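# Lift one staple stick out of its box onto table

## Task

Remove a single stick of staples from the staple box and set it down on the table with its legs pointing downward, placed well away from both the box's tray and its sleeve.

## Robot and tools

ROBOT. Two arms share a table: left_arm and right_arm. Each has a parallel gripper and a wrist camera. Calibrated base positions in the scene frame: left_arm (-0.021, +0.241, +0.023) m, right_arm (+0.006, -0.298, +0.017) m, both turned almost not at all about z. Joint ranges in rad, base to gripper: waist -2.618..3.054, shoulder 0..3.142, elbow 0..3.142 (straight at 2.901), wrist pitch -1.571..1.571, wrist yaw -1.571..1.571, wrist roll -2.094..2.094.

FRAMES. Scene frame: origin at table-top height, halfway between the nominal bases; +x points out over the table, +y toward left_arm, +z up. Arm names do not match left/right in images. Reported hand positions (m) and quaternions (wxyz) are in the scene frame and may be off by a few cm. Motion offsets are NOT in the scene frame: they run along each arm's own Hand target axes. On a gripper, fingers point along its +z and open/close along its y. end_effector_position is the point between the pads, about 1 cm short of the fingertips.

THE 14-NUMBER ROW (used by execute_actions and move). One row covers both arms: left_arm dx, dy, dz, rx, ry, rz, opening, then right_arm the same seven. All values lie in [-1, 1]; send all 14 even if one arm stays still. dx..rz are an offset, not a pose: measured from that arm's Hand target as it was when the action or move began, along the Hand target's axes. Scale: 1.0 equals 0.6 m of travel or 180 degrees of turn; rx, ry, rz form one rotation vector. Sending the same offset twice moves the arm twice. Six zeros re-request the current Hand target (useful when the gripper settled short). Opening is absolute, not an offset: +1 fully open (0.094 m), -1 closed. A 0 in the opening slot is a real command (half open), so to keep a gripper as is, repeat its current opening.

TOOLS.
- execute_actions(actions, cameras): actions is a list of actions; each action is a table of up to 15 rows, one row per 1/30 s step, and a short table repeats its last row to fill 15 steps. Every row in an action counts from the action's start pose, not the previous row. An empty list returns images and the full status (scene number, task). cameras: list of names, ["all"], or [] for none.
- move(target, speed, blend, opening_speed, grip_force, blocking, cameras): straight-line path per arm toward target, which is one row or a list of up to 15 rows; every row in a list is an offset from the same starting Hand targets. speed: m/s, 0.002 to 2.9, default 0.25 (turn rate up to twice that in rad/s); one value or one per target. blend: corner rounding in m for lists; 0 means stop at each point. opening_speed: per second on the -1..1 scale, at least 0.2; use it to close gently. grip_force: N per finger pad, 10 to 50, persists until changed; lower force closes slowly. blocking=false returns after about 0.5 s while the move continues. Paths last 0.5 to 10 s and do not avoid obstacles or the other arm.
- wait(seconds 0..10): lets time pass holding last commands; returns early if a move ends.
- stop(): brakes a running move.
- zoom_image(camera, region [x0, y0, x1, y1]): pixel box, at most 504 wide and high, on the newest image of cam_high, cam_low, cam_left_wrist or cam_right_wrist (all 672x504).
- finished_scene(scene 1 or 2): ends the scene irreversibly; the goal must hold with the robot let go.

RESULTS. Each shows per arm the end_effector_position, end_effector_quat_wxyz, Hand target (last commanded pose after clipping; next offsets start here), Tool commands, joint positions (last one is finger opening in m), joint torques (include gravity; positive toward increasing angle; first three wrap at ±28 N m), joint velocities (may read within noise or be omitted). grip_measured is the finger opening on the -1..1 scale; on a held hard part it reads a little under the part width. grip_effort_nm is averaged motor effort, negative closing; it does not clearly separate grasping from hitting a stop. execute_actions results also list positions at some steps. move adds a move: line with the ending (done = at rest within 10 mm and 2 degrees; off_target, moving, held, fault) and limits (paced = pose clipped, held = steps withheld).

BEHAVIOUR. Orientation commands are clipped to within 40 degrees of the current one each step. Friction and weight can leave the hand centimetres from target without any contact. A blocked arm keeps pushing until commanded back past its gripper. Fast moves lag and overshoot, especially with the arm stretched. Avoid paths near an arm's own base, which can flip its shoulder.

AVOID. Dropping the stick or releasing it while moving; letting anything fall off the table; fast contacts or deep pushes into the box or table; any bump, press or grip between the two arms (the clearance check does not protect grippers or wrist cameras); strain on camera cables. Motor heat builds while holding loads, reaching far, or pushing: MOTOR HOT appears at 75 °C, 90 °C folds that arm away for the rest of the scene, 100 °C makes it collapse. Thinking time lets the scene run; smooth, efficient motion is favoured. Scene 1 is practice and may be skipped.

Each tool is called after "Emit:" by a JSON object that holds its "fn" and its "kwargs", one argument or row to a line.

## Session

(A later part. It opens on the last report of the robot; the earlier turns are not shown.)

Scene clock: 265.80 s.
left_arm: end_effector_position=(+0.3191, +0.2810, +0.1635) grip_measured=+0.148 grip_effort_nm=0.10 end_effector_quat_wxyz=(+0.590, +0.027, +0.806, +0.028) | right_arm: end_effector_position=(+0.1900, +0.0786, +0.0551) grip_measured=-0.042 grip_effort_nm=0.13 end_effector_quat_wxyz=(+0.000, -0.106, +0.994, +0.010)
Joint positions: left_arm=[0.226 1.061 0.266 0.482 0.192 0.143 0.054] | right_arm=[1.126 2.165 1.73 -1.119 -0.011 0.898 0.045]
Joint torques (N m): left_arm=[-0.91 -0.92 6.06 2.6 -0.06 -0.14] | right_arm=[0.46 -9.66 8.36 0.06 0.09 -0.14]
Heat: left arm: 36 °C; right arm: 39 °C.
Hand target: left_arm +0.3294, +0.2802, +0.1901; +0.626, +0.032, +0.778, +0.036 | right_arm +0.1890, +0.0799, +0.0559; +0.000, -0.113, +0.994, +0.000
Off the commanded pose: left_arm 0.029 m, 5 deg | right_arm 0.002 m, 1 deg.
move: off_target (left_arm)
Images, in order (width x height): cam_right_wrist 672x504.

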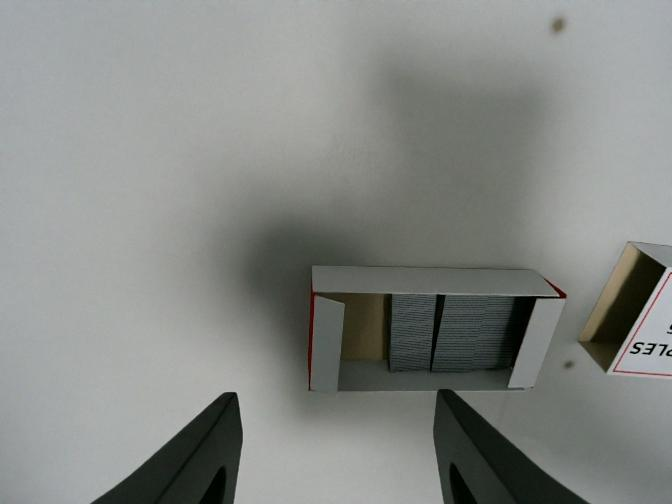

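Emit:
{"fn": "move", "kwargs": {
  "target": [0,0,0,0,0,0,0.15,0.0067,0.008,0.043,0,0,0,-0.04],
  "speed": 0.07,
  "cameras": ["cam_right_wrist"]
}}

Emit:
{"fn": "zoom_image", "kwargs": {
  "camera": "cam_right_wrist",
  "region": [250, 290, 550, 504]
}}

Scene clock: 272.37 s.
left_arm: end_effector_position=(+0.3191, +0.2810, +0.1635) grip_measured=+0.148 grip_effort_nm=0.10 end_effector_quat_wxyz=(+0.590, +0.027, +0.806, +0.028) | right_arm: end_effector_position=(+0.1870, +0.0858, +0.0419) grip_measured=-0.042 grip_effort_nm=0.13 end_effector_quat_wxyz=(+0.002, -0.113, +0.994, +0.014)
Joint positions: left_arm=[0.226 1.061 0.266 0.482 0.192 0.143 0.054] | right_arm=[1.14 2.188 1.713 -1.069 -0.011 0.898 0.045]
Joint torques (N m): left_arm=[-0.92 -0.85 5.91 2.61 -0.06 -0.13] | right_arm=[0.46 -9.32 4.85 0.44 0.09 -0.01]
Heat: left arm: 36 °C; right arm: 38 °C.
Hand target: left_arm +0.3294, +0.2802, +0.1901; +0.626, +0.032, +0.778, +0.036 | right_arm +0.1840, +0.0837, +0.0301; +0.000, -0.113, +0.994, +0.000
Off the commanded pose: left_arm 0.029 m, 5 deg | right_arm 0.012 m, 2 deg.
move: off_target (left_arm, right_arm)
Images, in order (width x height): cam_right_wrist 672x504.

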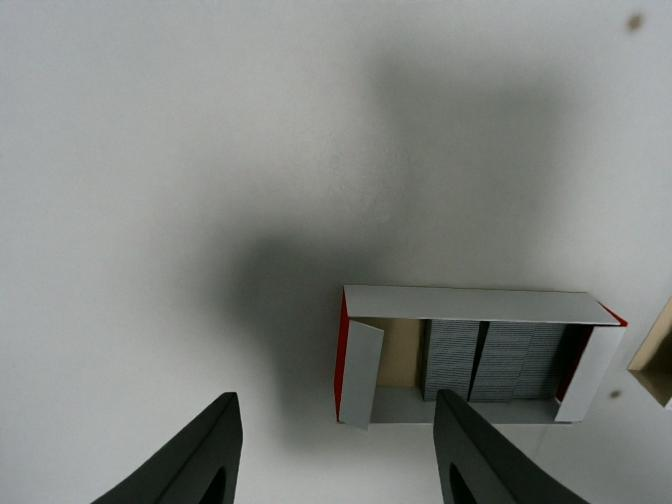

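Scaled by 1.680 from the camera's 672x504 image, which has a finer 960x720 frame.

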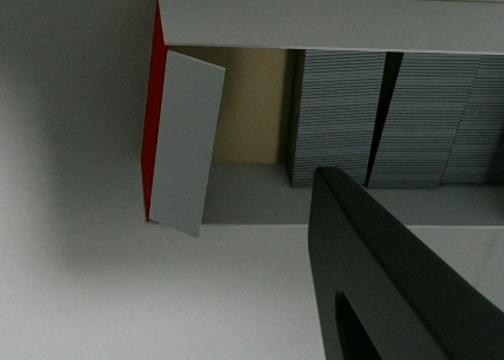

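Emit:
{"fn": "move", "kwargs": {
  "target": [0,0,0,0,0,0,0.15,0.003,-0.002,0.027,0,0,0,-0.04],
  "speed": 0.05,
  "cameras": ["cam_right_wrist"]
}}

Emit:
{"fn": "zoom_image", "kwargs": {
  "camera": "cam_right_wrist",
  "region": [250, 290, 550, 504]
}}

Scene clock: 276.23 s.
left_arm: end_effector_position=(+0.3191, +0.2810, +0.1635) grip_measured=+0.148 grip_effort_nm=0.10 end_effector_quat_wxyz=(+0.590, +0.027, +0.806, +0.028) | right_arm: end_effector_position=(+0.1865, +0.0849, +0.0266) grip_measured=-0.042 grip_effort_nm=0.12 end_effector_quat_wxyz=(+0.003, -0.113, +0.994, +0.015)
Joint positions: left_arm=[0.226 1.061 0.266 0.482 0.192 0.143 0.054] | right_arm=[1.14 2.198 1.666 -1.01 -0.011 0.898 0.045]
Joint torques (N m): left_arm=[-0.84 -0.91 5.97 2.62 -0.1 -0.11] | right_arm=[0.57 -9.21 4.7 0.45 0.09 0.01]
Heat: left arm: 36 °C; right arm: 38 °C.
Hand target: left_arm +0.3294, +0.2802, +0.1901; +0.626, +0.032, +0.778, +0.036 | right_arm +0.1825, +0.0821, +0.0139; +0.000, -0.113, +0.994, +0.000
Off the commanded pose: left_arm 0.029 m, 5 deg | right_arm 0.014 m, 2 deg.
move: off_target (left_arm, right_arm)
Images, in order (width x height): cam_right_wrist 672x504.

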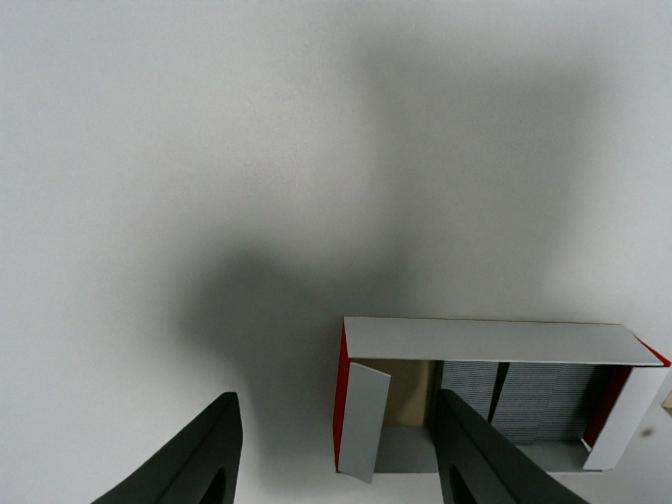

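Scaled by 1.680 from the camera's 672x504 image, which has a finer 960x720 frame.

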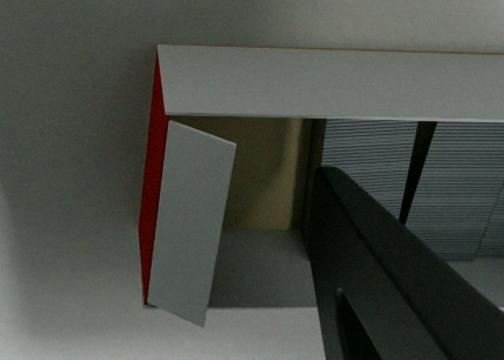

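Emit:
{"fn": "move", "kwargs": {
  "target": [0,0,0,0,0,0,0.15,0.0,-0.011,0,0,0,0,-0.04],
  "speed": 0.05,
  "cameras": ["cam_right_wrist"]
}}

Emit:
{"fn": "zoom_image", "kwargs": {
  "camera": "cam_right_wrist",
  "region": [250, 290, 550, 504]
}}

Scene clock: 279.63 s.
left_arm: end_effector_position=(+0.3191, +0.2810, +0.1635) grip_measured=+0.148 grip_effort_nm=0.10 end_effector_quat_wxyz=(+0.590, +0.027, +0.806, +0.028) | right_arm: end_effector_position=(+0.1836, +0.0788, +0.0199) grip_measured=-0.042 grip_effort_nm=0.13 end_effector_quat_wxyz=(-0.002, -0.113, +0.994, +0.008)
Joint positions: left_arm=[0.226 1.061 0.266 0.482 0.192 0.143 0.054] | right_arm=[1.14 2.198 1.638 -1 -0.011 0.898 0.045]
Joint torques (N m): left_arm=[-0.92 -1.03 5.89 2.6 -0.11 -0.11] | right_arm=[-0.14 -10.62 4.38 0.44 0.09 -0.08]
Heat: left arm: 36 °C; right arm: 37 °C.
Hand target: left_arm +0.3294, +0.2802, +0.1901; +0.626, +0.032, +0.778, +0.036 | right_arm +0.1840, +0.0757, +0.0139; +0.000, -0.113, +0.994, +0.000
Off the commanded pose: left_arm 0.029 m, 5 deg | right_arm 0.007 m, 1 deg.
move: off_target (left_arm)
Images, in order (width x height): cam_right_wrist 672x504.

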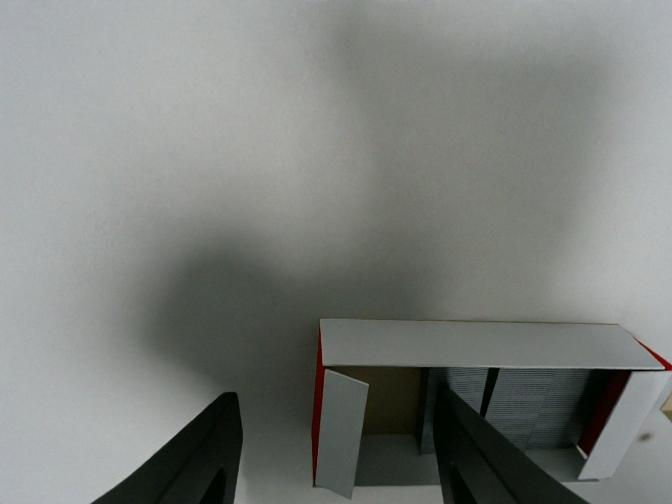

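Scaled by 1.680 from the camera's 672x504 image, which has a finer 960x720 frame.

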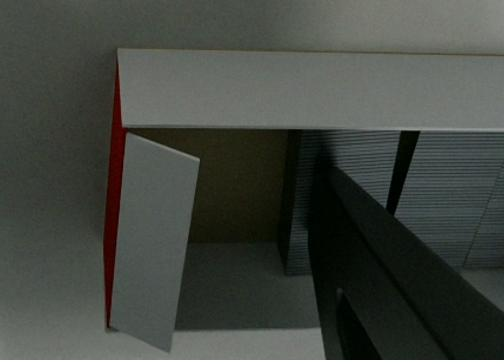

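Emit:
{"fn": "move", "kwargs": {
  "target": [0,0,0,0,0,0,0.15,0.0,0.016,0.007,0,0,0,-0.04],
  "speed": 0.04,
  "cameras": ["cam_right_wrist"]
}}

Emit:
{"fn": "zoom_image", "kwargs": {
  "camera": "cam_right_wrist",
  "region": [250, 290, 550, 504]
}}

Scene clock: 283.20 s.
left_arm: end_effector_position=(+0.3191, +0.2810, +0.1635) grip_measured=+0.148 grip_effort_nm=0.10 end_effector_quat_wxyz=(+0.590, +0.027, +0.806, +0.028) | right_arm: end_effector_position=(+0.1832, +0.0790, +0.0199) grip_measured=-0.042 grip_effort_nm=0.12 end_effector_quat_wxyz=(+0.000, -0.114, +0.993, +0.006)
Joint positions: left_arm=[0.226 1.061 0.266 0.482 0.192 0.143 0.054] | right_arm=[1.143 2.198 1.638 -1 -0.007 0.898 0.045]
Joint torques (N m): left_arm=[-0.91 -0.95 6 2.59 -0.07 -0.14] | right_arm=[0.55 -8.02 7.35 0.42 0.1 0.06]
Heat: left arm: 36 °C; right arm: 36 °C.
Hand target: left_arm +0.3294, +0.2802, +0.1901; +0.626, +0.032, +0.778, +0.036 | right_arm +0.1819, +0.0851, +0.0097; +0.000, -0.113, +0.994, +0.000
Off the commanded pose: left_arm 0.029 m, 5 deg | right_arm 0.012 m, 1 deg.
move: off_target (left_arm, right_arm)
Images, in order (width x height): cam_right_wrist 672x504.

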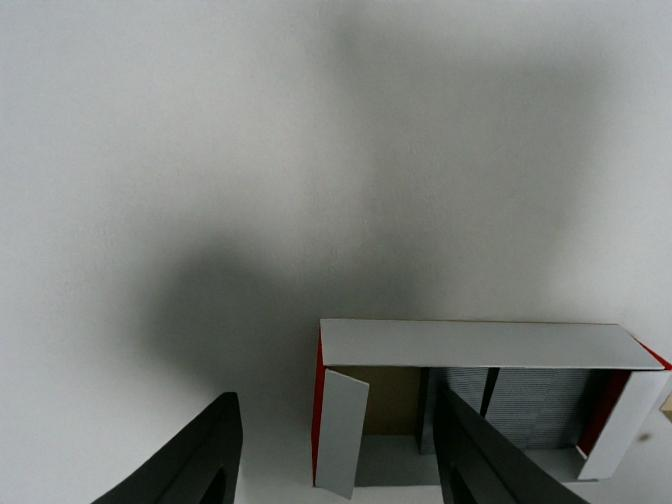

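Scaled by 1.680 from the camera's 672x504 image, which has a finer 960x720 frame.

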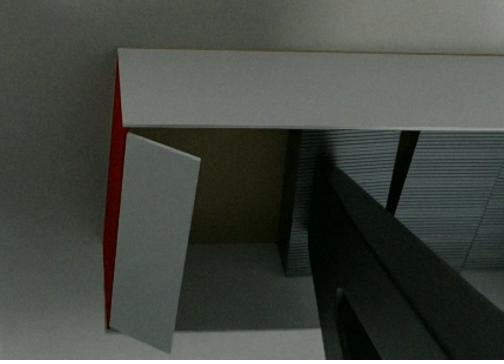

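Need more lateral command.

Emit:
{"fn": "move", "kwargs": {
  "target": [0,0,0,0,0,0,0.15,0.0,0.011,0.004,0,0,0,-0.04],
  "speed": 0.03,
  "cameras": ["cam_right_wrist"]
}}

Emit:
{"fn": "zoom_image", "kwargs": {
  "camera": "cam_right_wrist",
  "region": [250, 290, 550, 504]
}}

Scene clock: 285.63 s.
left_arm: end_effector_position=(+0.3191, +0.2810, +0.1635) grip_measured=+0.148 grip_effort_nm=0.10 end_effector_quat_wxyz=(+0.590, +0.027, +0.806, +0.028) | right_arm: end_effector_position=(+0.1839, +0.0869, +0.0196) grip_measured=-0.042 grip_effort_nm=0.12 end_effector_quat_wxyz=(+0.005, -0.111, +0.994, +0.009)
Joint positions: left_arm=[0.226 1.061 0.266 0.482 0.192 0.143 0.054] | right_arm=[1.152 2.216 1.667 -1 0 0.913 0.045]
Joint torques (N m): left_arm=[-0.88 -1.02 5.96 2.6 -0.08 -0.12] | right_arm=[0.58 -7.76 7.3 0.38 0.09 0.08]
Heat: left arm: 36 °C; right arm: 36 °C.
Hand target: left_arm +0.3294, +0.2802, +0.1901; +0.626, +0.032, +0.778, +0.036 | right_arm +0.1804, +0.0915, +0.0073; +0.000, -0.113, +0.994, +0.000
Off the commanded pose: left_arm 0.029 m, 5 deg | right_arm 0.014 m, 1 deg.
move: off_target (left_arm, right_arm)
Images, in order (width x height): cam_right_wrist 672x504.

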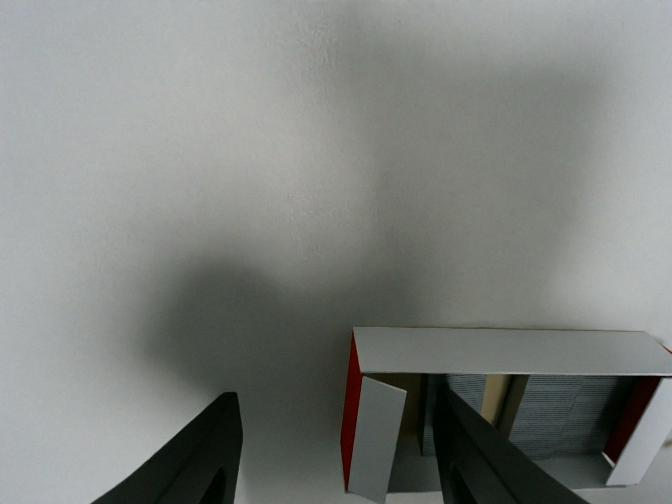

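Scaled by 1.680 from the camera's 672x504 image, which has a finer 960x720 frame.

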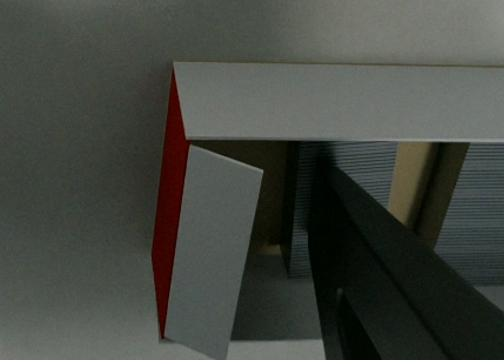

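Emit:
{"fn": "move", "kwargs": {
  "target": [0,0,0,0,0,0,0.15,0.0,-0.017,0,0,0,0,-0.04],
  "speed": 0.03,
  "cameras": ["cam_right_wrist"]
}}

Emit:
{"fn": "zoom_image", "kwargs": {
  "camera": "cam_right_wrist",
  "region": [250, 290, 550, 504]
}}

Scene clock: 290.37 s.
left_arm: end_effector_position=(+0.3191, +0.2810, +0.1635) grip_measured=+0.148 grip_effort_nm=0.09 end_effector_quat_wxyz=(+0.590, +0.027, +0.806, +0.028) | right_arm: end_effector_position=(+0.1838, +0.0866, +0.0199) grip_measured=-0.042 grip_effort_nm=0.11 end_effector_quat_wxyz=(+0.005, -0.114, +0.993, +0.009)
Joint positions: left_arm=[0.226 1.061 0.266 0.482 0.192 0.143 0.054] | right_arm=[1.152 2.214 1.666 -1 0 0.907 0.045]
Joint torques (N m): left_arm=[-0.91 -1.07 5.96 2.59 -0.09 -0.1] | right_arm=[-0.53 -10.18 3.43 0.56 0.09 -0.07]
Heat: left arm: 36 °C; right arm: 35 °C.
Hand target: left_arm +0.3294, +0.2802, +0.1901; +0.626, +0.032, +0.778, +0.036 | right_arm +0.1827, +0.0816, +0.0073; +0.000, -0.113, +0.994, +0.000
Off the commanded pose: left_arm 0.029 m, 5 deg | right_arm 0.014 m, 1 deg.
move: off_target (left_arm, right_arm)
Images, in order (width x height): cam_right_wrist 672x504.

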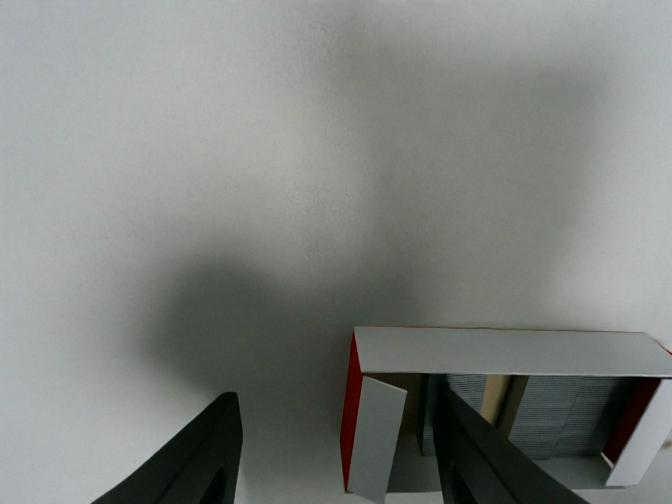

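Scaled by 1.680 from the camera's 672x504 image, which has a finer 960x720 frame.

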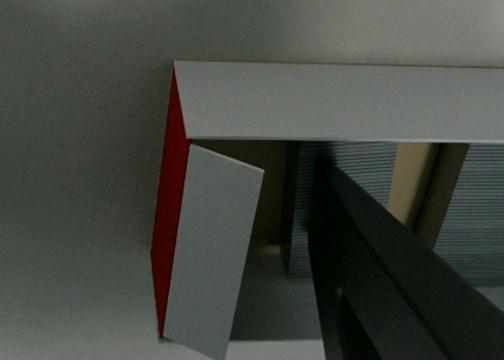

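Emit:
{"fn": "move", "kwargs": {
  "target": [0,0,0,0,0,0,0.15,0.0,0,-0.09,0,0,0,-0.04],
  "speed": 0.1,
  "cameras": ["cam_right_wrist"]
}}

Emit:
{"fn": "zoom_image", "kwargs": {
  "camera": "cam_right_wrist",
  "region": [270, 220, 530, 405]
}}

Scene clock: 294.83 s.
left_arm: end_effector_position=(+0.3191, +0.2810, +0.1635) grip_measured=+0.148 grip_effort_nm=0.10 end_effector_quat_wxyz=(+0.590, +0.027, +0.806, +0.028) | right_arm: end_effector_position=(+0.1776, +0.0773, +0.0370) grip_measured=-0.042 grip_effort_nm=0.12 end_effector_quat_wxyz=(-0.015, -0.115, +0.993, -0.016)
Joint positions: left_arm=[0.226 1.061 0.266 0.482 0.192 0.143 0.054] | right_arm=[1.152 2.216 1.738 -1.135 -0.01 0.905 0.045]
Joint torques (N m): left_arm=[-0.92 -1.09 5.93 2.6 -0.1 -0.11] | right_arm=[-0.5 -15.08 8.01 -0.03 0.08 -0.06]
Heat: left arm: 36 °C; right arm: 36 °C.
Hand target: left_arm +0.3294, +0.2802, +0.1901; +0.626, +0.032, +0.778, +0.036 | right_arm +0.1826, +0.0816, +0.0613; +0.000, -0.113, +0.994, +0.000
Off the commanded pose: left_arm 0.029 m, 5 deg | right_arm 0.025 m, 3 deg.
move: off_target (left_arm, right_arm)
Images, in order (width x height): cam_right_wrist 672x504.

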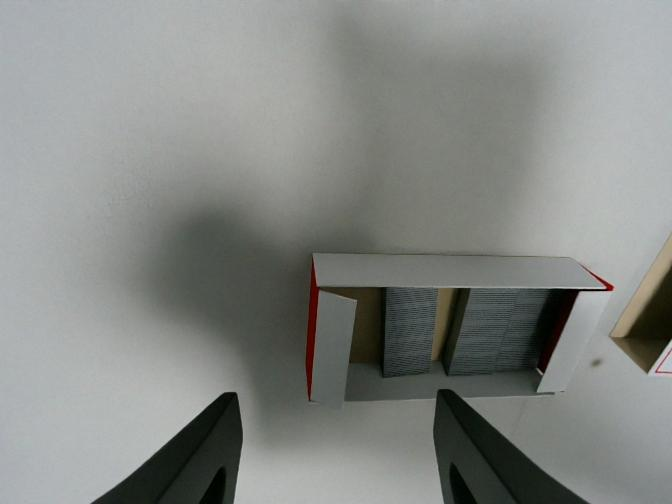

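Scaled by 1.938 from the camera's 672x504 image, which has a finer 960x720 frame.

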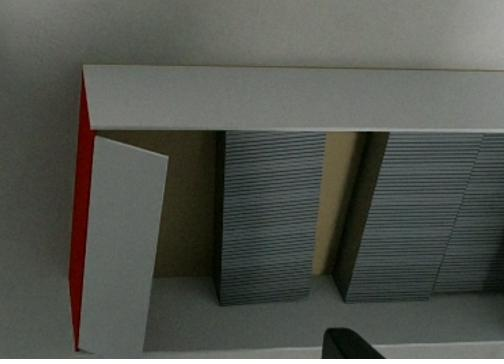

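Emit:
{"fn": "move", "kwargs": {
  "target": [
    [0,0,0,0,0,0,0.15,-0.0035,-0.036,0.0,0,0,0,-0.04],
    [0,0,0,0,0,0,0.15,-0.0035,-0.036,0.018,0,0,0,-0.66]
  ],
  "speed": 0.1,
  "cameras": ["cam_right_wrist"]
}}

Emit:
{"fn": "zoom_image", "kwargs": {
  "camera": "cam_right_wrist",
  "region": [210, 220, 470, 405]
}}

Scene clock: 306.80 s.
left_arm: end_effector_position=(+0.3191, +0.2810, +0.1635) grip_measured=+0.148 grip_effort_nm=0.10 end_effector_quat_wxyz=(+0.590, +0.027, +0.806, +0.028) | right_arm: end_effector_position=(+0.1880, +0.0601, +0.0368) grip_measured=-0.658 grip_effort_nm=-0.11 end_effector_quat_wxyz=(-0.014, -0.109, +0.994, -0.012)
Joint positions: left_arm=[0.226 1.061 0.266 0.482 0.192 0.143 0.054] | right_arm=[1.111 2.165 1.655 -1.096 -0.01 0.876 0.016]
Joint torques (N m): left_arm=[-0.87 -1.03 6.02 2.62 -0.07 -0.12] | right_arm=[-0.21 -14.79 4.55 0.31 0.08 -0.13]
Heat: left arm: 37 °C; right arm: 39 °C.
Hand target: left_arm +0.3294, +0.2802, +0.1901; +0.626, +0.032, +0.778, +0.036 | right_arm +0.1895, +0.0610, +0.0505; +0.000, -0.113, +0.994, +0.000
Off the commanded pose: left_arm 0.029 m, 5 deg | right_arm 0.014 m, 2 deg.
move: off_target (left_arm, right_arm); target 2's new opening was sent with right_arm's hand 0.014 m and 2 deg from that target
Images, in order (width x height): cam_right_wrist 672x504.

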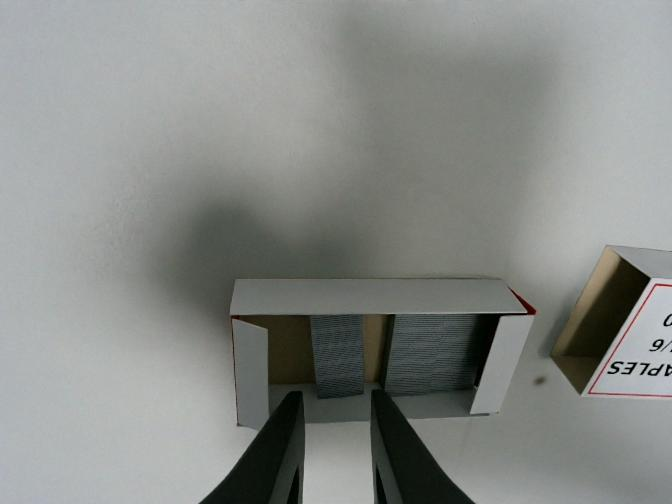

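Scaled by 1.938 from the camera's 672x504 image, which has a finer 960x720 frame.

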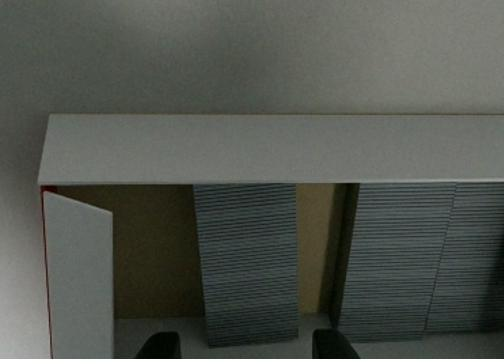

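Emit:
{"fn": "move", "kwargs": {
  "target": [0,0,0,0,0,0,0.15,0,0,0.062,0,0,-0.01,-0.66],
  "speed": 0.06,
  "cameras": ["cam_right_wrist"]
}}

Emit:
{"fn": "zoom_image", "kwargs": {
  "camera": "cam_right_wrist",
  "region": [210, 270, 470, 455]
}}

Scene clock: 311.20 s.
left_arm: end_effector_position=(+0.3191, +0.2810, +0.1635) grip_measured=+0.148 grip_effort_nm=0.10 end_effector_quat_wxyz=(+0.590, +0.027, +0.806, +0.028) | right_arm: end_effector_position=(+0.1892, +0.0625, +0.0164) grip_measured=-0.658 grip_effort_nm=-0.11 end_effector_quat_wxyz=(-0.004, -0.124, +0.992, +0.003)
Joint positions: left_arm=[0.226 1.061 0.266 0.482 0.192 0.143 0.054] | right_arm=[1.111 2.165 1.571 -0.974 -0.01 0.845 0.016]
Joint torques (N m): left_arm=[-0.85 -0.91 6.04 2.63 -0.08 -0.13] | right_arm=[-0.24 -10.85 4.45 0.44 0.08 -0.14]
Heat: left arm: 37 °C; right arm: 40 °C.
Hand target: left_arm +0.3294, +0.2802, +0.1901; +0.626, +0.032, +0.778, +0.036 | right_arm +0.1895, +0.0610, +0.0133; +0.000, -0.128, +0.992, +0.000
Off the commanded pose: left_arm 0.029 m, 5 deg | right_arm 0.003 m, 1 deg.
move: off_target (left_arm)
Images, in order (width x height): cam_right_wrist 672x504.

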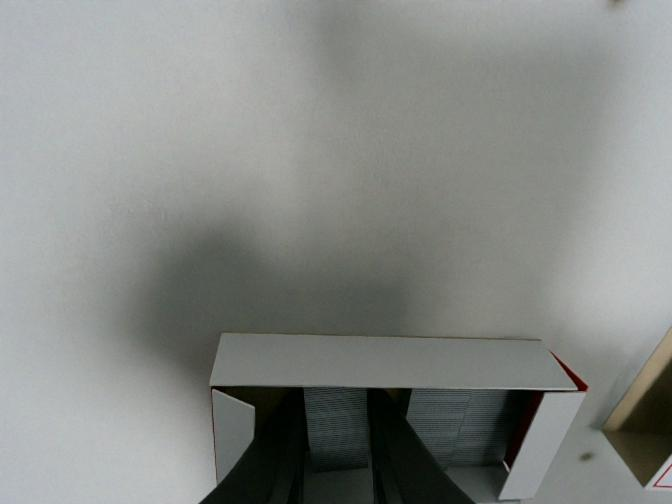

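Scaled by 1.938 from the camera's 672x504 image, which has a finer 960x720 frame.

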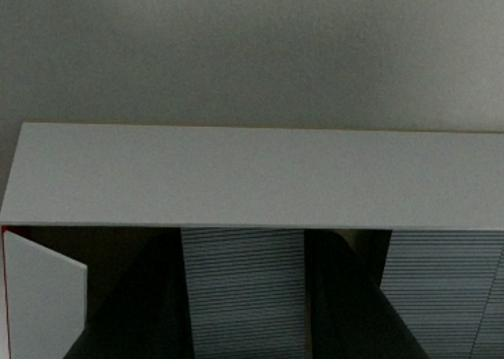

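Emit:
{"fn": "move", "kwargs": {
  "target": [0,0,0,0,0,0,0.15,0,0,-0.003,0,0,0,-0.77],
  "speed": 0.06,
  "grip_force": [50,20],
  "cameras": ["cam_right_wrist"]
}}

Emit:
{"fn": "zoom_image", "kwargs": {
  "camera": "cam_right_wrist",
  "region": [210, 270, 470, 455]
}}

Scene clock: 314.73 s.
left_arm: end_effector_position=(+0.3191, +0.2810, +0.1635) grip_measured=+0.148 grip_effort_nm=0.10 end_effector_quat_wxyz=(+0.590, +0.027, +0.806, +0.028) | right_arm: end_effector_position=(+0.1895, +0.0632, +0.0164) grip_measured=-0.714 grip_effort_nm=-0.47 end_effector_quat_wxyz=(-0.003, -0.124, +0.992, +0.005)
Joint positions: left_arm=[0.226 1.061 0.266 0.482 0.192 0.143 0.054] | right_arm=[1.111 2.165 1.571 -0.971 -0.01 0.845 0.013]
Joint torques (N m): left_arm=[-0.88 -1.13 5.91 2.59 -0.08 -0.12] | right_arm=[-0.23 -11.06 4.75 0.36 0.08 -0.14]
Heat: left arm: 37 °C; right arm: 40 °C.
Hand target: left_arm +0.3294, +0.2802, +0.1901; +0.626, +0.032, +0.778, +0.036 | right_arm +0.1895, +0.0610, +0.0151; +0.000, -0.128, +0.992, +0.000
Off the commanded pose: left_arm 0.029 m, 5 deg | right_arm 0.003 m, 1 deg.
grip_force (N): 50, 20
move: off_target (left_arm)
Images, in order (width x height): cam_right_wrist 672x504.

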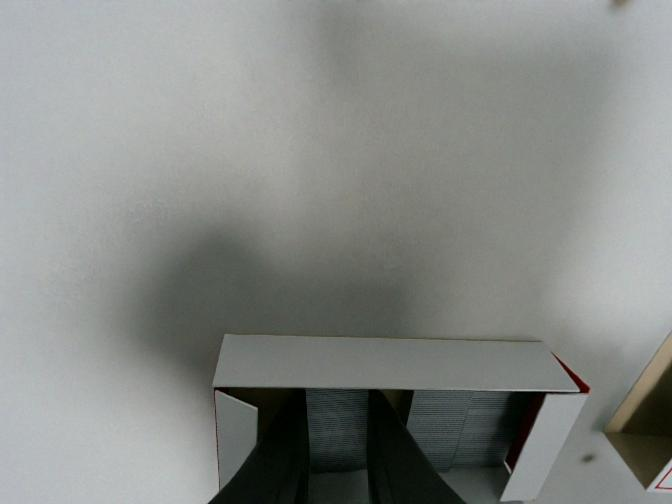

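Scaled by 1.938 from the camera's 672x504 image, which has a finer 960x720 frame.

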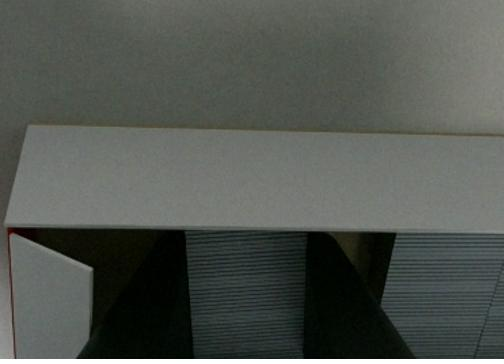

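Emit:
{"fn": "move", "kwargs": {
  "target": [
    [0,0,0,0,0,0,0.15,0,0,-0.12,0,0,0,-0.77]
  ],
  "speed": 0.07,
  "cameras": ["cam_right_wrist"]
}}

Scene clock: 322.53 s.
left_arm: end_effector_position=(+0.3191, +0.2810, +0.1635) grip_measured=+0.148 grip_effort_nm=0.10 end_effector_quat_wxyz=(+0.590, +0.027, +0.806, +0.028) | right_arm: end_effector_position=(+0.1865, +0.0572, +0.0614) grip_measured=-0.714 grip_effort_nm=-0.47 end_effector_quat_wxyz=(-0.017, -0.124, +0.992, -0.017)
Joint positions: left_arm=[0.226 1.061 0.266 0.482 0.192 0.143 0.054] | right_arm=[1.111 2.142 1.718 -1.194 -0.01 0.845 0.013]
Joint torques (N m): left_arm=[-0.94 -1.02 5.9 2.6 -0.1 -0.11] | right_arm=[-0.21 -15.09 8.03 -0.04 0.08 -0.13]
Heat: left arm: 37 °C; right arm: 40 °C.
Hand target: left_arm +0.3294, +0.2802, +0.1901; +0.626, +0.032, +0.778, +0.036 | right_arm +0.1895, +0.0610, +0.0871; +0.000, -0.128, +0.992, +0.000
Off the commanded pose: left_arm 0.029 m, 5 deg | right_arm 0.026 m, 3 deg.
grip_force (N): 50, 20
move: off_target (left_arm, right_arm)
Images, in order (width x height): cam_right_wrist 672x504.

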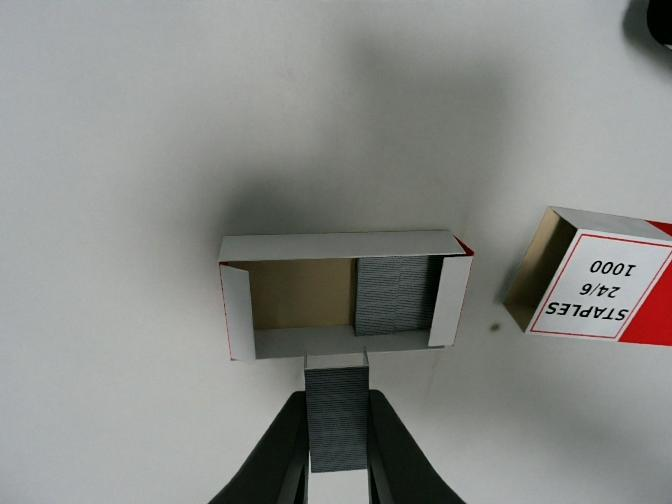

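Emit:
{"fn": "move", "kwargs": {
  "target": [
    [0,0,0,0,0,0,0.15,-0.224,-0.033,0,0,0,0,-0.77],
    [0,0,0,0,0,0,0.15,-0.224,-0.033,0.075,0,0,0,-0.77]
  ],
  "speed": [0.15,0.08],
  "blend": [0.02,0],
  "cameras": ["cam_high","cam_low","cam_right_wrist"]
}}

Emit:
{"fn": "zoom_image", "kwargs": {
  "camera": "cam_low",
  "region": [290, 150, 410, 240]
}}

Scene clock: 328.20 s.
left_arm: end_effector_position=(+0.3191, +0.2810, +0.1635) grip_measured=+0.148 grip_effort_nm=0.09 end_effector_quat_wxyz=(+0.590, +0.027, +0.806, +0.028) | right_arm: end_effector_position=(+0.3260, +0.0771, +0.0516) grip_measured=-0.714 grip_effort_nm=-0.47 end_effector_quat_wxyz=(+0.004, -0.123, +0.992, +0.010)
Joint positions: left_arm=[0.226 1.061 0.266 0.482 0.192 0.143 0.054] | right_arm=[0.876 2.537 2.361 -1.376 -0.01 0.612 0.013]
Joint torques (N m): left_arm=[-1.06 -0.94 5.94 2.6 -0.07 -0.11] | right_arm=[0.01 -12.59 5.01 0.42 0.08 -0.15]
Heat: left arm: 37 °C; right arm: 41 °C.
Hand target: left_arm +0.3294, +0.2802, +0.1901; +0.626, +0.032, +0.778, +0.036 | right_arm +0.3245, +0.0760, +0.0422; +0.000, -0.128, +0.992, +0.000
Off the commanded pose: left_arm 0.029 m, 5 deg | right_arm 0.010 m, 1 deg.
grip_force (N): 50, 20
move: off_target (left_arm)
Images, in order (width x height): cam_high 672x504, cam_low 672x504, cam_right_wrist 672x504.

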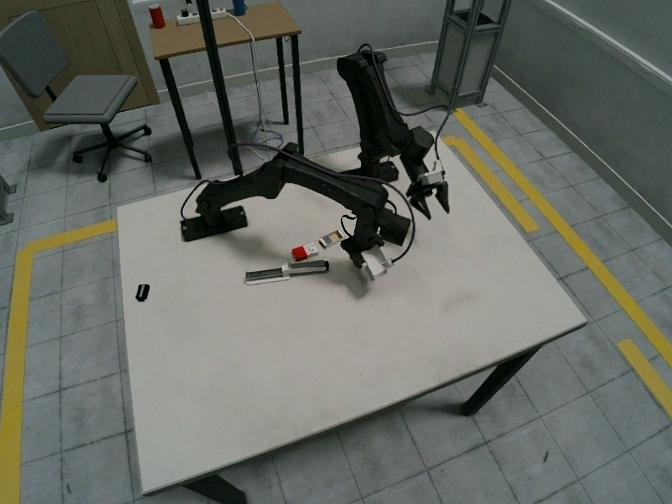

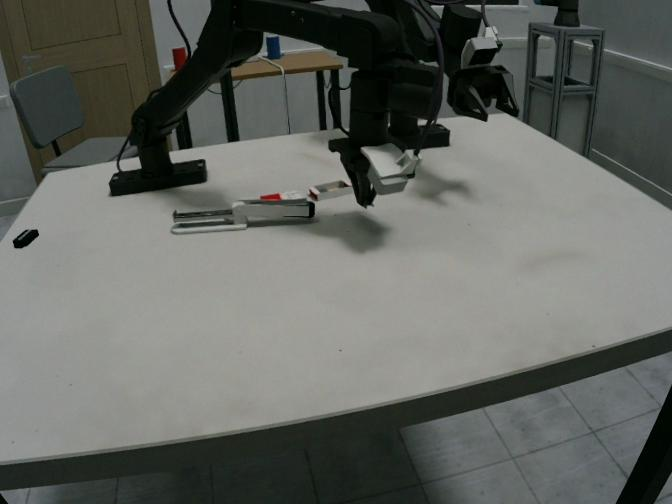

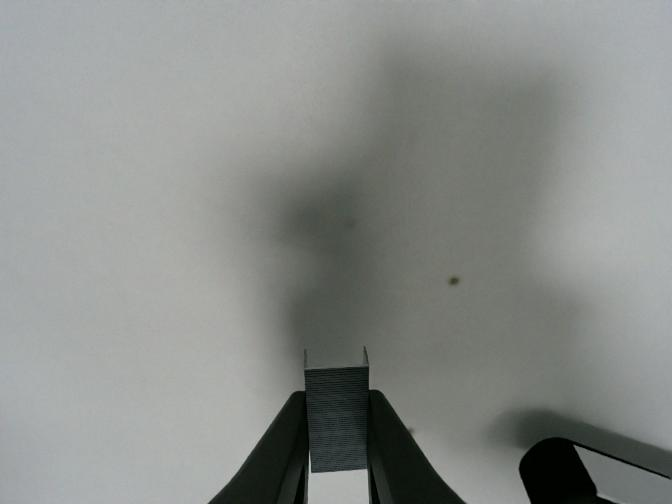

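Scaled by 4.200 from the camera's 672x504 image, which has a finer 960x720 frame.

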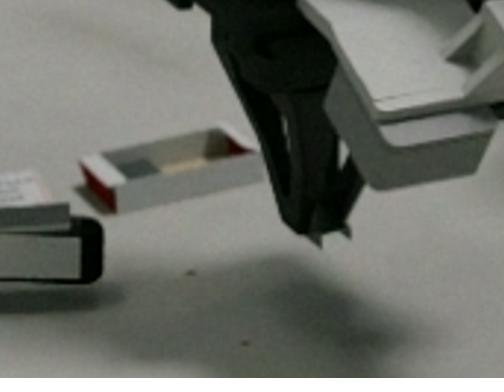

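Emit:
{"fn": "move", "kwargs": {
  "target": [0,0,0,0,0,0,0.15,0,0,0.037,0,0,0,-0.77],
  "speed": 0.05,
  "cameras": ["cam_low","cam_right_wrist"]
}}

Emit:
{"fn": "zoom_image", "kwargs": {
  "camera": "cam_low",
  "region": [320, 170, 410, 237]
}}

Emit:
{"fn": "zoom_image", "kwargs": {
  "camera": "cam_right_wrist",
  "region": [260, 320, 412, 434]
}}

Scene clock: 331.87 s.
left_arm: end_effector_position=(+0.3191, +0.2810, +0.1635) grip_measured=+0.148 grip_effort_nm=0.09 end_effector_quat_wxyz=(+0.590, +0.027, +0.806, +0.028) | right_arm: end_effector_position=(+0.3265, +0.0778, +0.0300) grip_measured=-0.714 grip_effort_nm=-0.47 end_effector_quat_wxyz=(+0.004, -0.123, +0.992, +0.010)
Joint positions: left_arm=[0.226 1.061 0.266 0.482 0.192 0.143 0.054] | right_arm=[0.876 2.537 2.275 -1.289 -0.01 0.612 0.013]
Joint torques (N m): left_arm=[-0.87 -0.95 6.01 2.61 -0.08 -0.11] | right_arm=[-0.01 -12.57 4.88 0.43 0.08 -0.15]
Heat: left arm: 37 °C; right arm: 41 °C.
Hand target: left_arm +0.3294, +0.2802, +0.1901; +0.626, +0.032, +0.778, +0.036 | right_arm +0.3246, +0.0760, +0.0200; +0.000, -0.128, +0.992, +0.000
Off the commanded pose: left_arm 0.029 m, 5 deg | right_arm 0.010 m, 1 deg.
grip_force (N): 50, 20
move: off_target (left_arm)
Images, in order (width x height): cam_low 672x504, cam_right_wrist 672x504.

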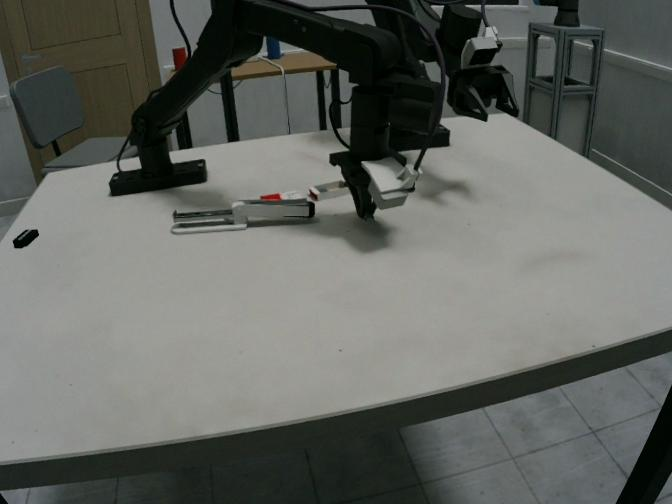

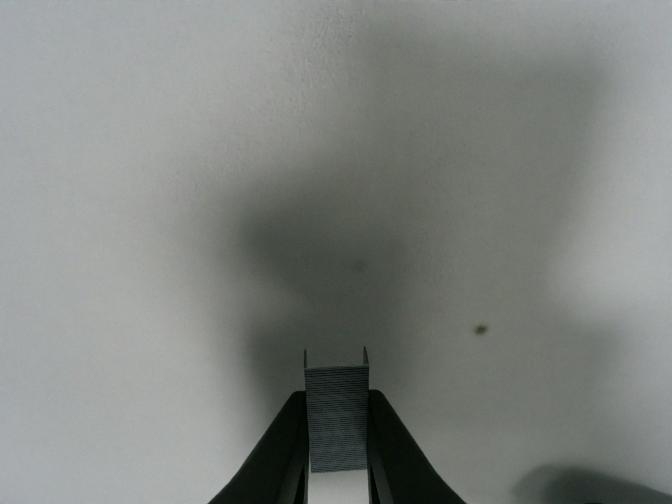

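Scaled by 5.600 from the camera's 672x504 image, which has a finer 960x720 frame.

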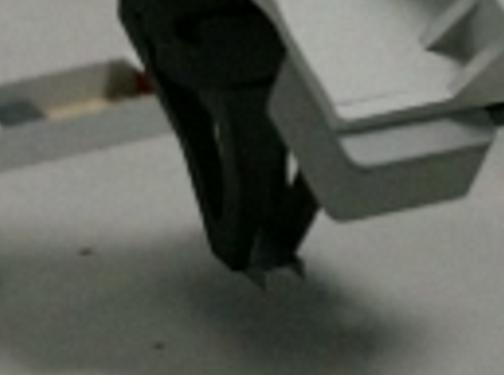

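Scaled by 3.316 from the camera's 672x504 image, which has a finer 960x720 frame.

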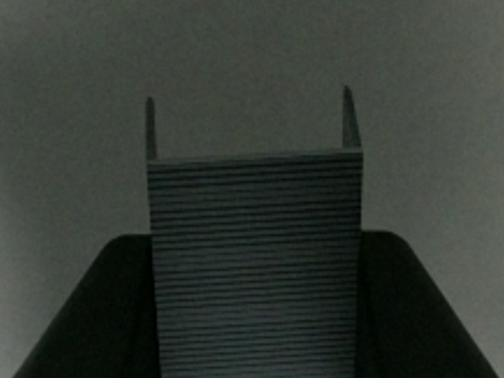

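Emit:
{"fn": "move", "kwargs": {
  "target": [0,0,0,0,0,0,0.15,0,0,0.015,0,0,0,-0.77],
  "speed": 0.03,
  "cameras": ["cam_low","cam_right_wrist"]
}}

Emit:
{"fn": "zoom_image", "kwargs": {
  "camera": "cam_right_wrist",
  "region": [260, 320, 412, 434]
}}

Emit:
{"fn": "zoom_image", "kwargs": {
  "camera": "cam_low",
  "region": [320, 180, 410, 247]
}}

Scene clock: 335.50 s.
left_arm: end_effector_position=(+0.3191, +0.2810, +0.1635) grip_measured=+0.148 grip_effort_nm=0.10 end_effector_quat_wxyz=(+0.590, +0.027, +0.806, +0.028) | right_arm: end_effector_position=(+0.3271, +0.0785, +0.0230) grip_measured=-0.714 grip_effort_nm=-0.47 end_effector_quat_wxyz=(+0.006, -0.123, +0.992, +0.012)
Joint positions: left_arm=[0.226 1.061 0.266 0.482 0.192 0.143 0.054] | right_arm=[0.876 2.537 2.247 -1.257 -0.01 0.612 0.013]
Joint torques (N m): left_arm=[-0.94 -1.06 5.96 2.61 -0.08 -0.11] | right_arm=[0.01 -12.34 4.77 0.43 0.08 -0.14]
Heat: left arm: 37 °C; right arm: 41 °C.
Hand target: left_arm +0.3294, +0.2802, +0.1901; +0.626, +0.032, +0.778, +0.036 | right_arm +0.3246, +0.0760, +0.0110; +0.000, -0.128, +0.992, +0.000
Off the commanded pose: left_arm 0.029 m, 5 deg | right_arm 0.013 m, 2 deg.
grip_force (N): 50, 20
move: off_target (left_arm, right_arm)
Images, in order (width x height): cam_low 672x504, cam_right_wrist 672x504.

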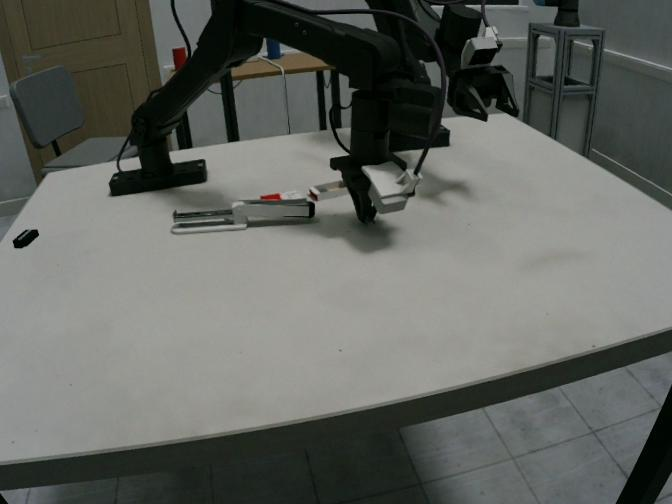

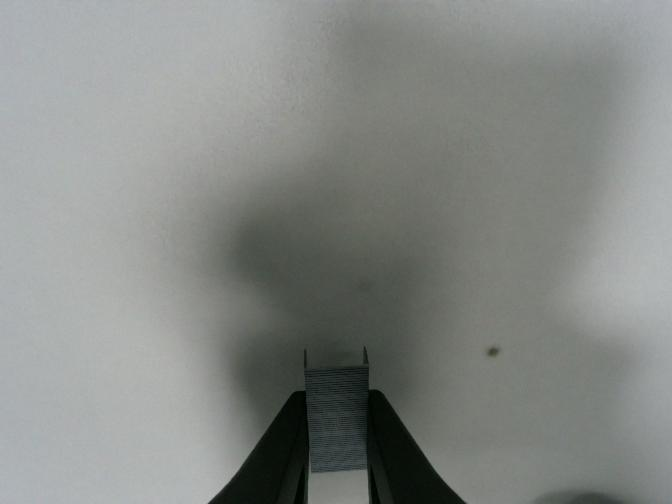

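Scaled by 3.316 from the camera's 672x504 image, which has a finer 960x720 frame.

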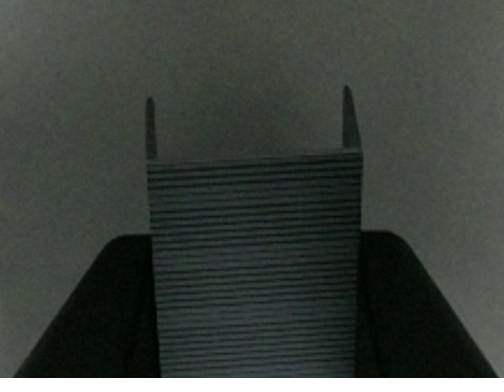

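Scaled by 5.600 from the camera's 672x504 image, which has a finer 960x720 frame.

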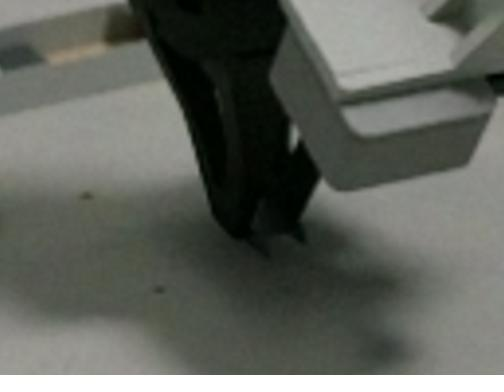

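Steps of ~4 mm until it stops.

Emit:
{"fn": "move", "kwargs": {
  "target": [0,0,0,0,0,0,0.15,0,0,0.007,0,0,0,-0.77],
  "speed": 0.02,
  "cameras": ["cam_right_wrist"]
}}

Emit:
{"fn": "zoom_image", "kwargs": {
  "camera": "cam_right_wrist",
  "region": [260, 320, 412, 434]
}}

Emit:
{"fn": "move", "kwargs": {
  "target": [0,0,0,0,0,0,0.15,0,0,0.005,0,0,0,-0.77],
  "speed": 0.02,
  "cameras": ["cam_right_wrist","cam_low"]
}}

Emit:
{"fn": "zoom_image", "kwargs": {
  "camera": "cam_right_wrist",
  "region": [260, 320, 412, 434]
}}

Emit:
{"fn": "zoom_image", "kwargs": {
  "camera": "cam_low",
  "region": [320, 180, 410, 247]
}}

Scene clock: 339.87 s.
left_arm: end_effector_position=(+0.3191, +0.2810, +0.1635) grip_measured=+0.148 grip_effort_nm=0.10 end_effector_quat_wxyz=(+0.590, +0.027, +0.806, +0.028) | right_arm: end_effector_position=(+0.3270, +0.0783, +0.0196) grip_measured=-0.714 grip_effort_nm=-0.47 end_effector_quat_wxyz=(+0.006, -0.123, +0.992, +0.012)
Joint positions: left_arm=[0.226 1.061 0.266 0.482 0.192 0.143 0.054] | right_arm=[0.876 2.537 2.233 -1.243 -0.01 0.612 0.013]
Joint torques (N m): left_arm=[-0.96 -0.99 5.97 2.56 -0.08 -0.14] | right_arm=[-0.01 -12.19 4.74 0.44 0.08 -0.14]
Heat: left arm: 37 °C; right arm: 41 °C.
Hand target: left_arm +0.3294, +0.2802, +0.1901; +0.626, +0.032, +0.778, +0.036 | right_arm +0.3246, +0.0760, +0.0068; +0.000, -0.128, +0.992, +0.000
Off the commanded pose: left_arm 0.029 m, 5 deg | right_arm 0.013 m, 2 deg.
grip_force (N): 50, 20
move: off_target (left_arm, right_arm)
Images, in order (width x height): cam_right_wrist 672x504.

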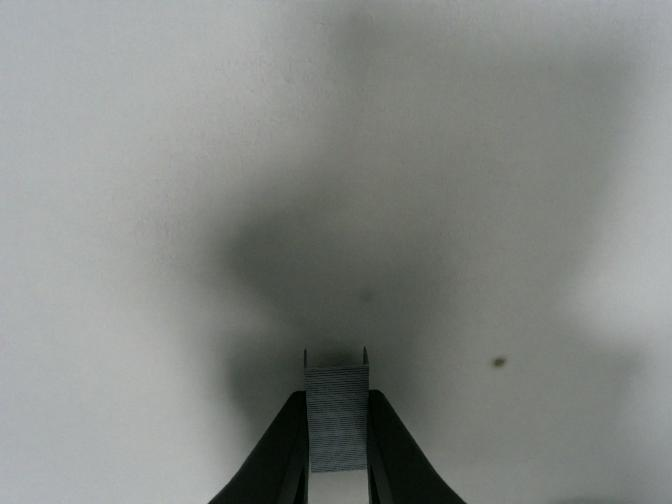

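Scaled by 3.316 from the camera's 672x504 image, which has a finer 960x720 frame.

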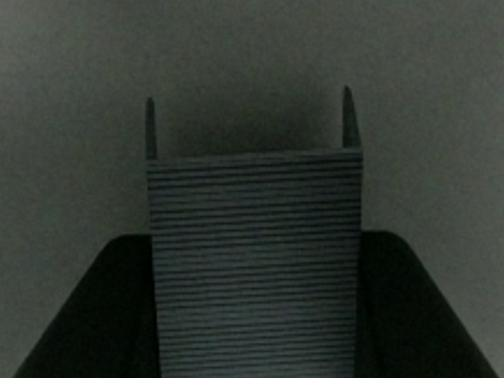

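Scene clock: 340.87 s.
left_arm: end_effector_position=(+0.3191, +0.2810, +0.1635) grip_measured=+0.148 grip_effort_nm=0.10 end_effector_quat_wxyz=(+0.590, +0.027, +0.806, +0.028) | right_arm: end_effector_position=(+0.3274, +0.0788, +0.0184) grip_measured=-0.714 grip_effort_nm=-0.47 end_effector_quat_wxyz=(+0.007, -0.123, +0.992, +0.013)
Joint positions: left_arm=[0.226 1.061 0.266 0.482 0.192 0.143 0.054] | right_arm=[0.876 2.537 2.229 -1.235 -0.01 0.612 0.013]
Joint torques (N m): left_arm=[-0.88 -0.95 5.97 2.62 -0.1 -0.15] | right_arm=[0.01 -12.04 4.52 0.48 0.08 -0.14]
Heat: left arm: 37 °C; right arm: 41 °C.
Hand target: left_arm +0.3294, +0.2802, +0.1901; +0.626, +0.032, +0.778, +0.036 | right_arm +0.3246, +0.0760, +0.0038; +0.000, -0.128, +0.992, +0.000
Off the commanded pose: left_arm 0.029 m, 5 deg | right_arm 0.015 m, 2 deg.
grip_force (N): 50, 20
move: off_target (left_arm, right_arm)
Images, in order (width x height): cam_low 672x504, cam_right_wrist 672x504.

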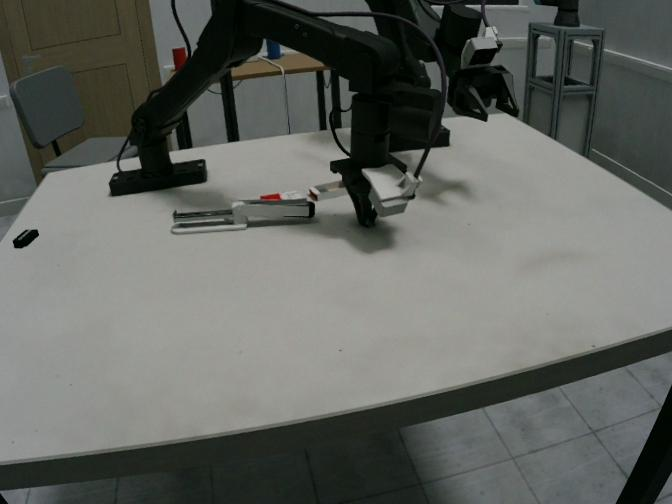

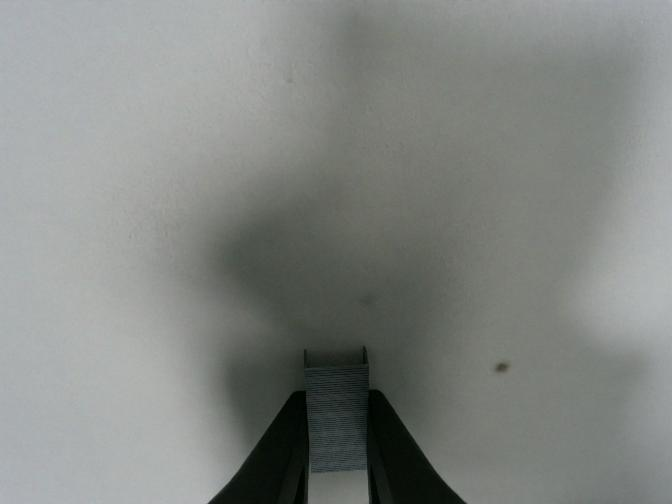

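Scaled by 3.316 from the camera's 672x504 image, which has a finer 960x720 frame.

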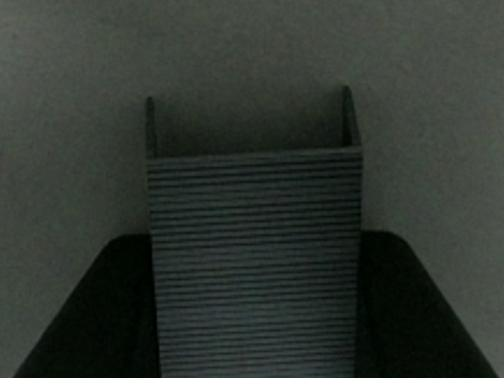

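Scaled by 5.600 from the camera's 672x504 image, which has a finer 960x720 frame.

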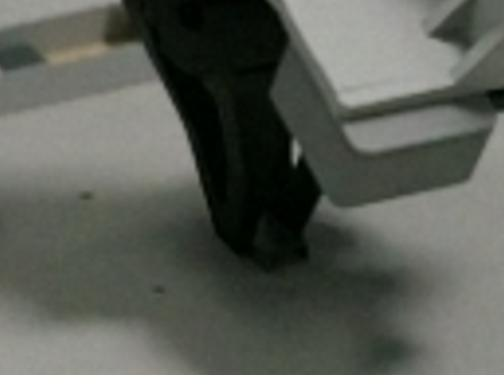

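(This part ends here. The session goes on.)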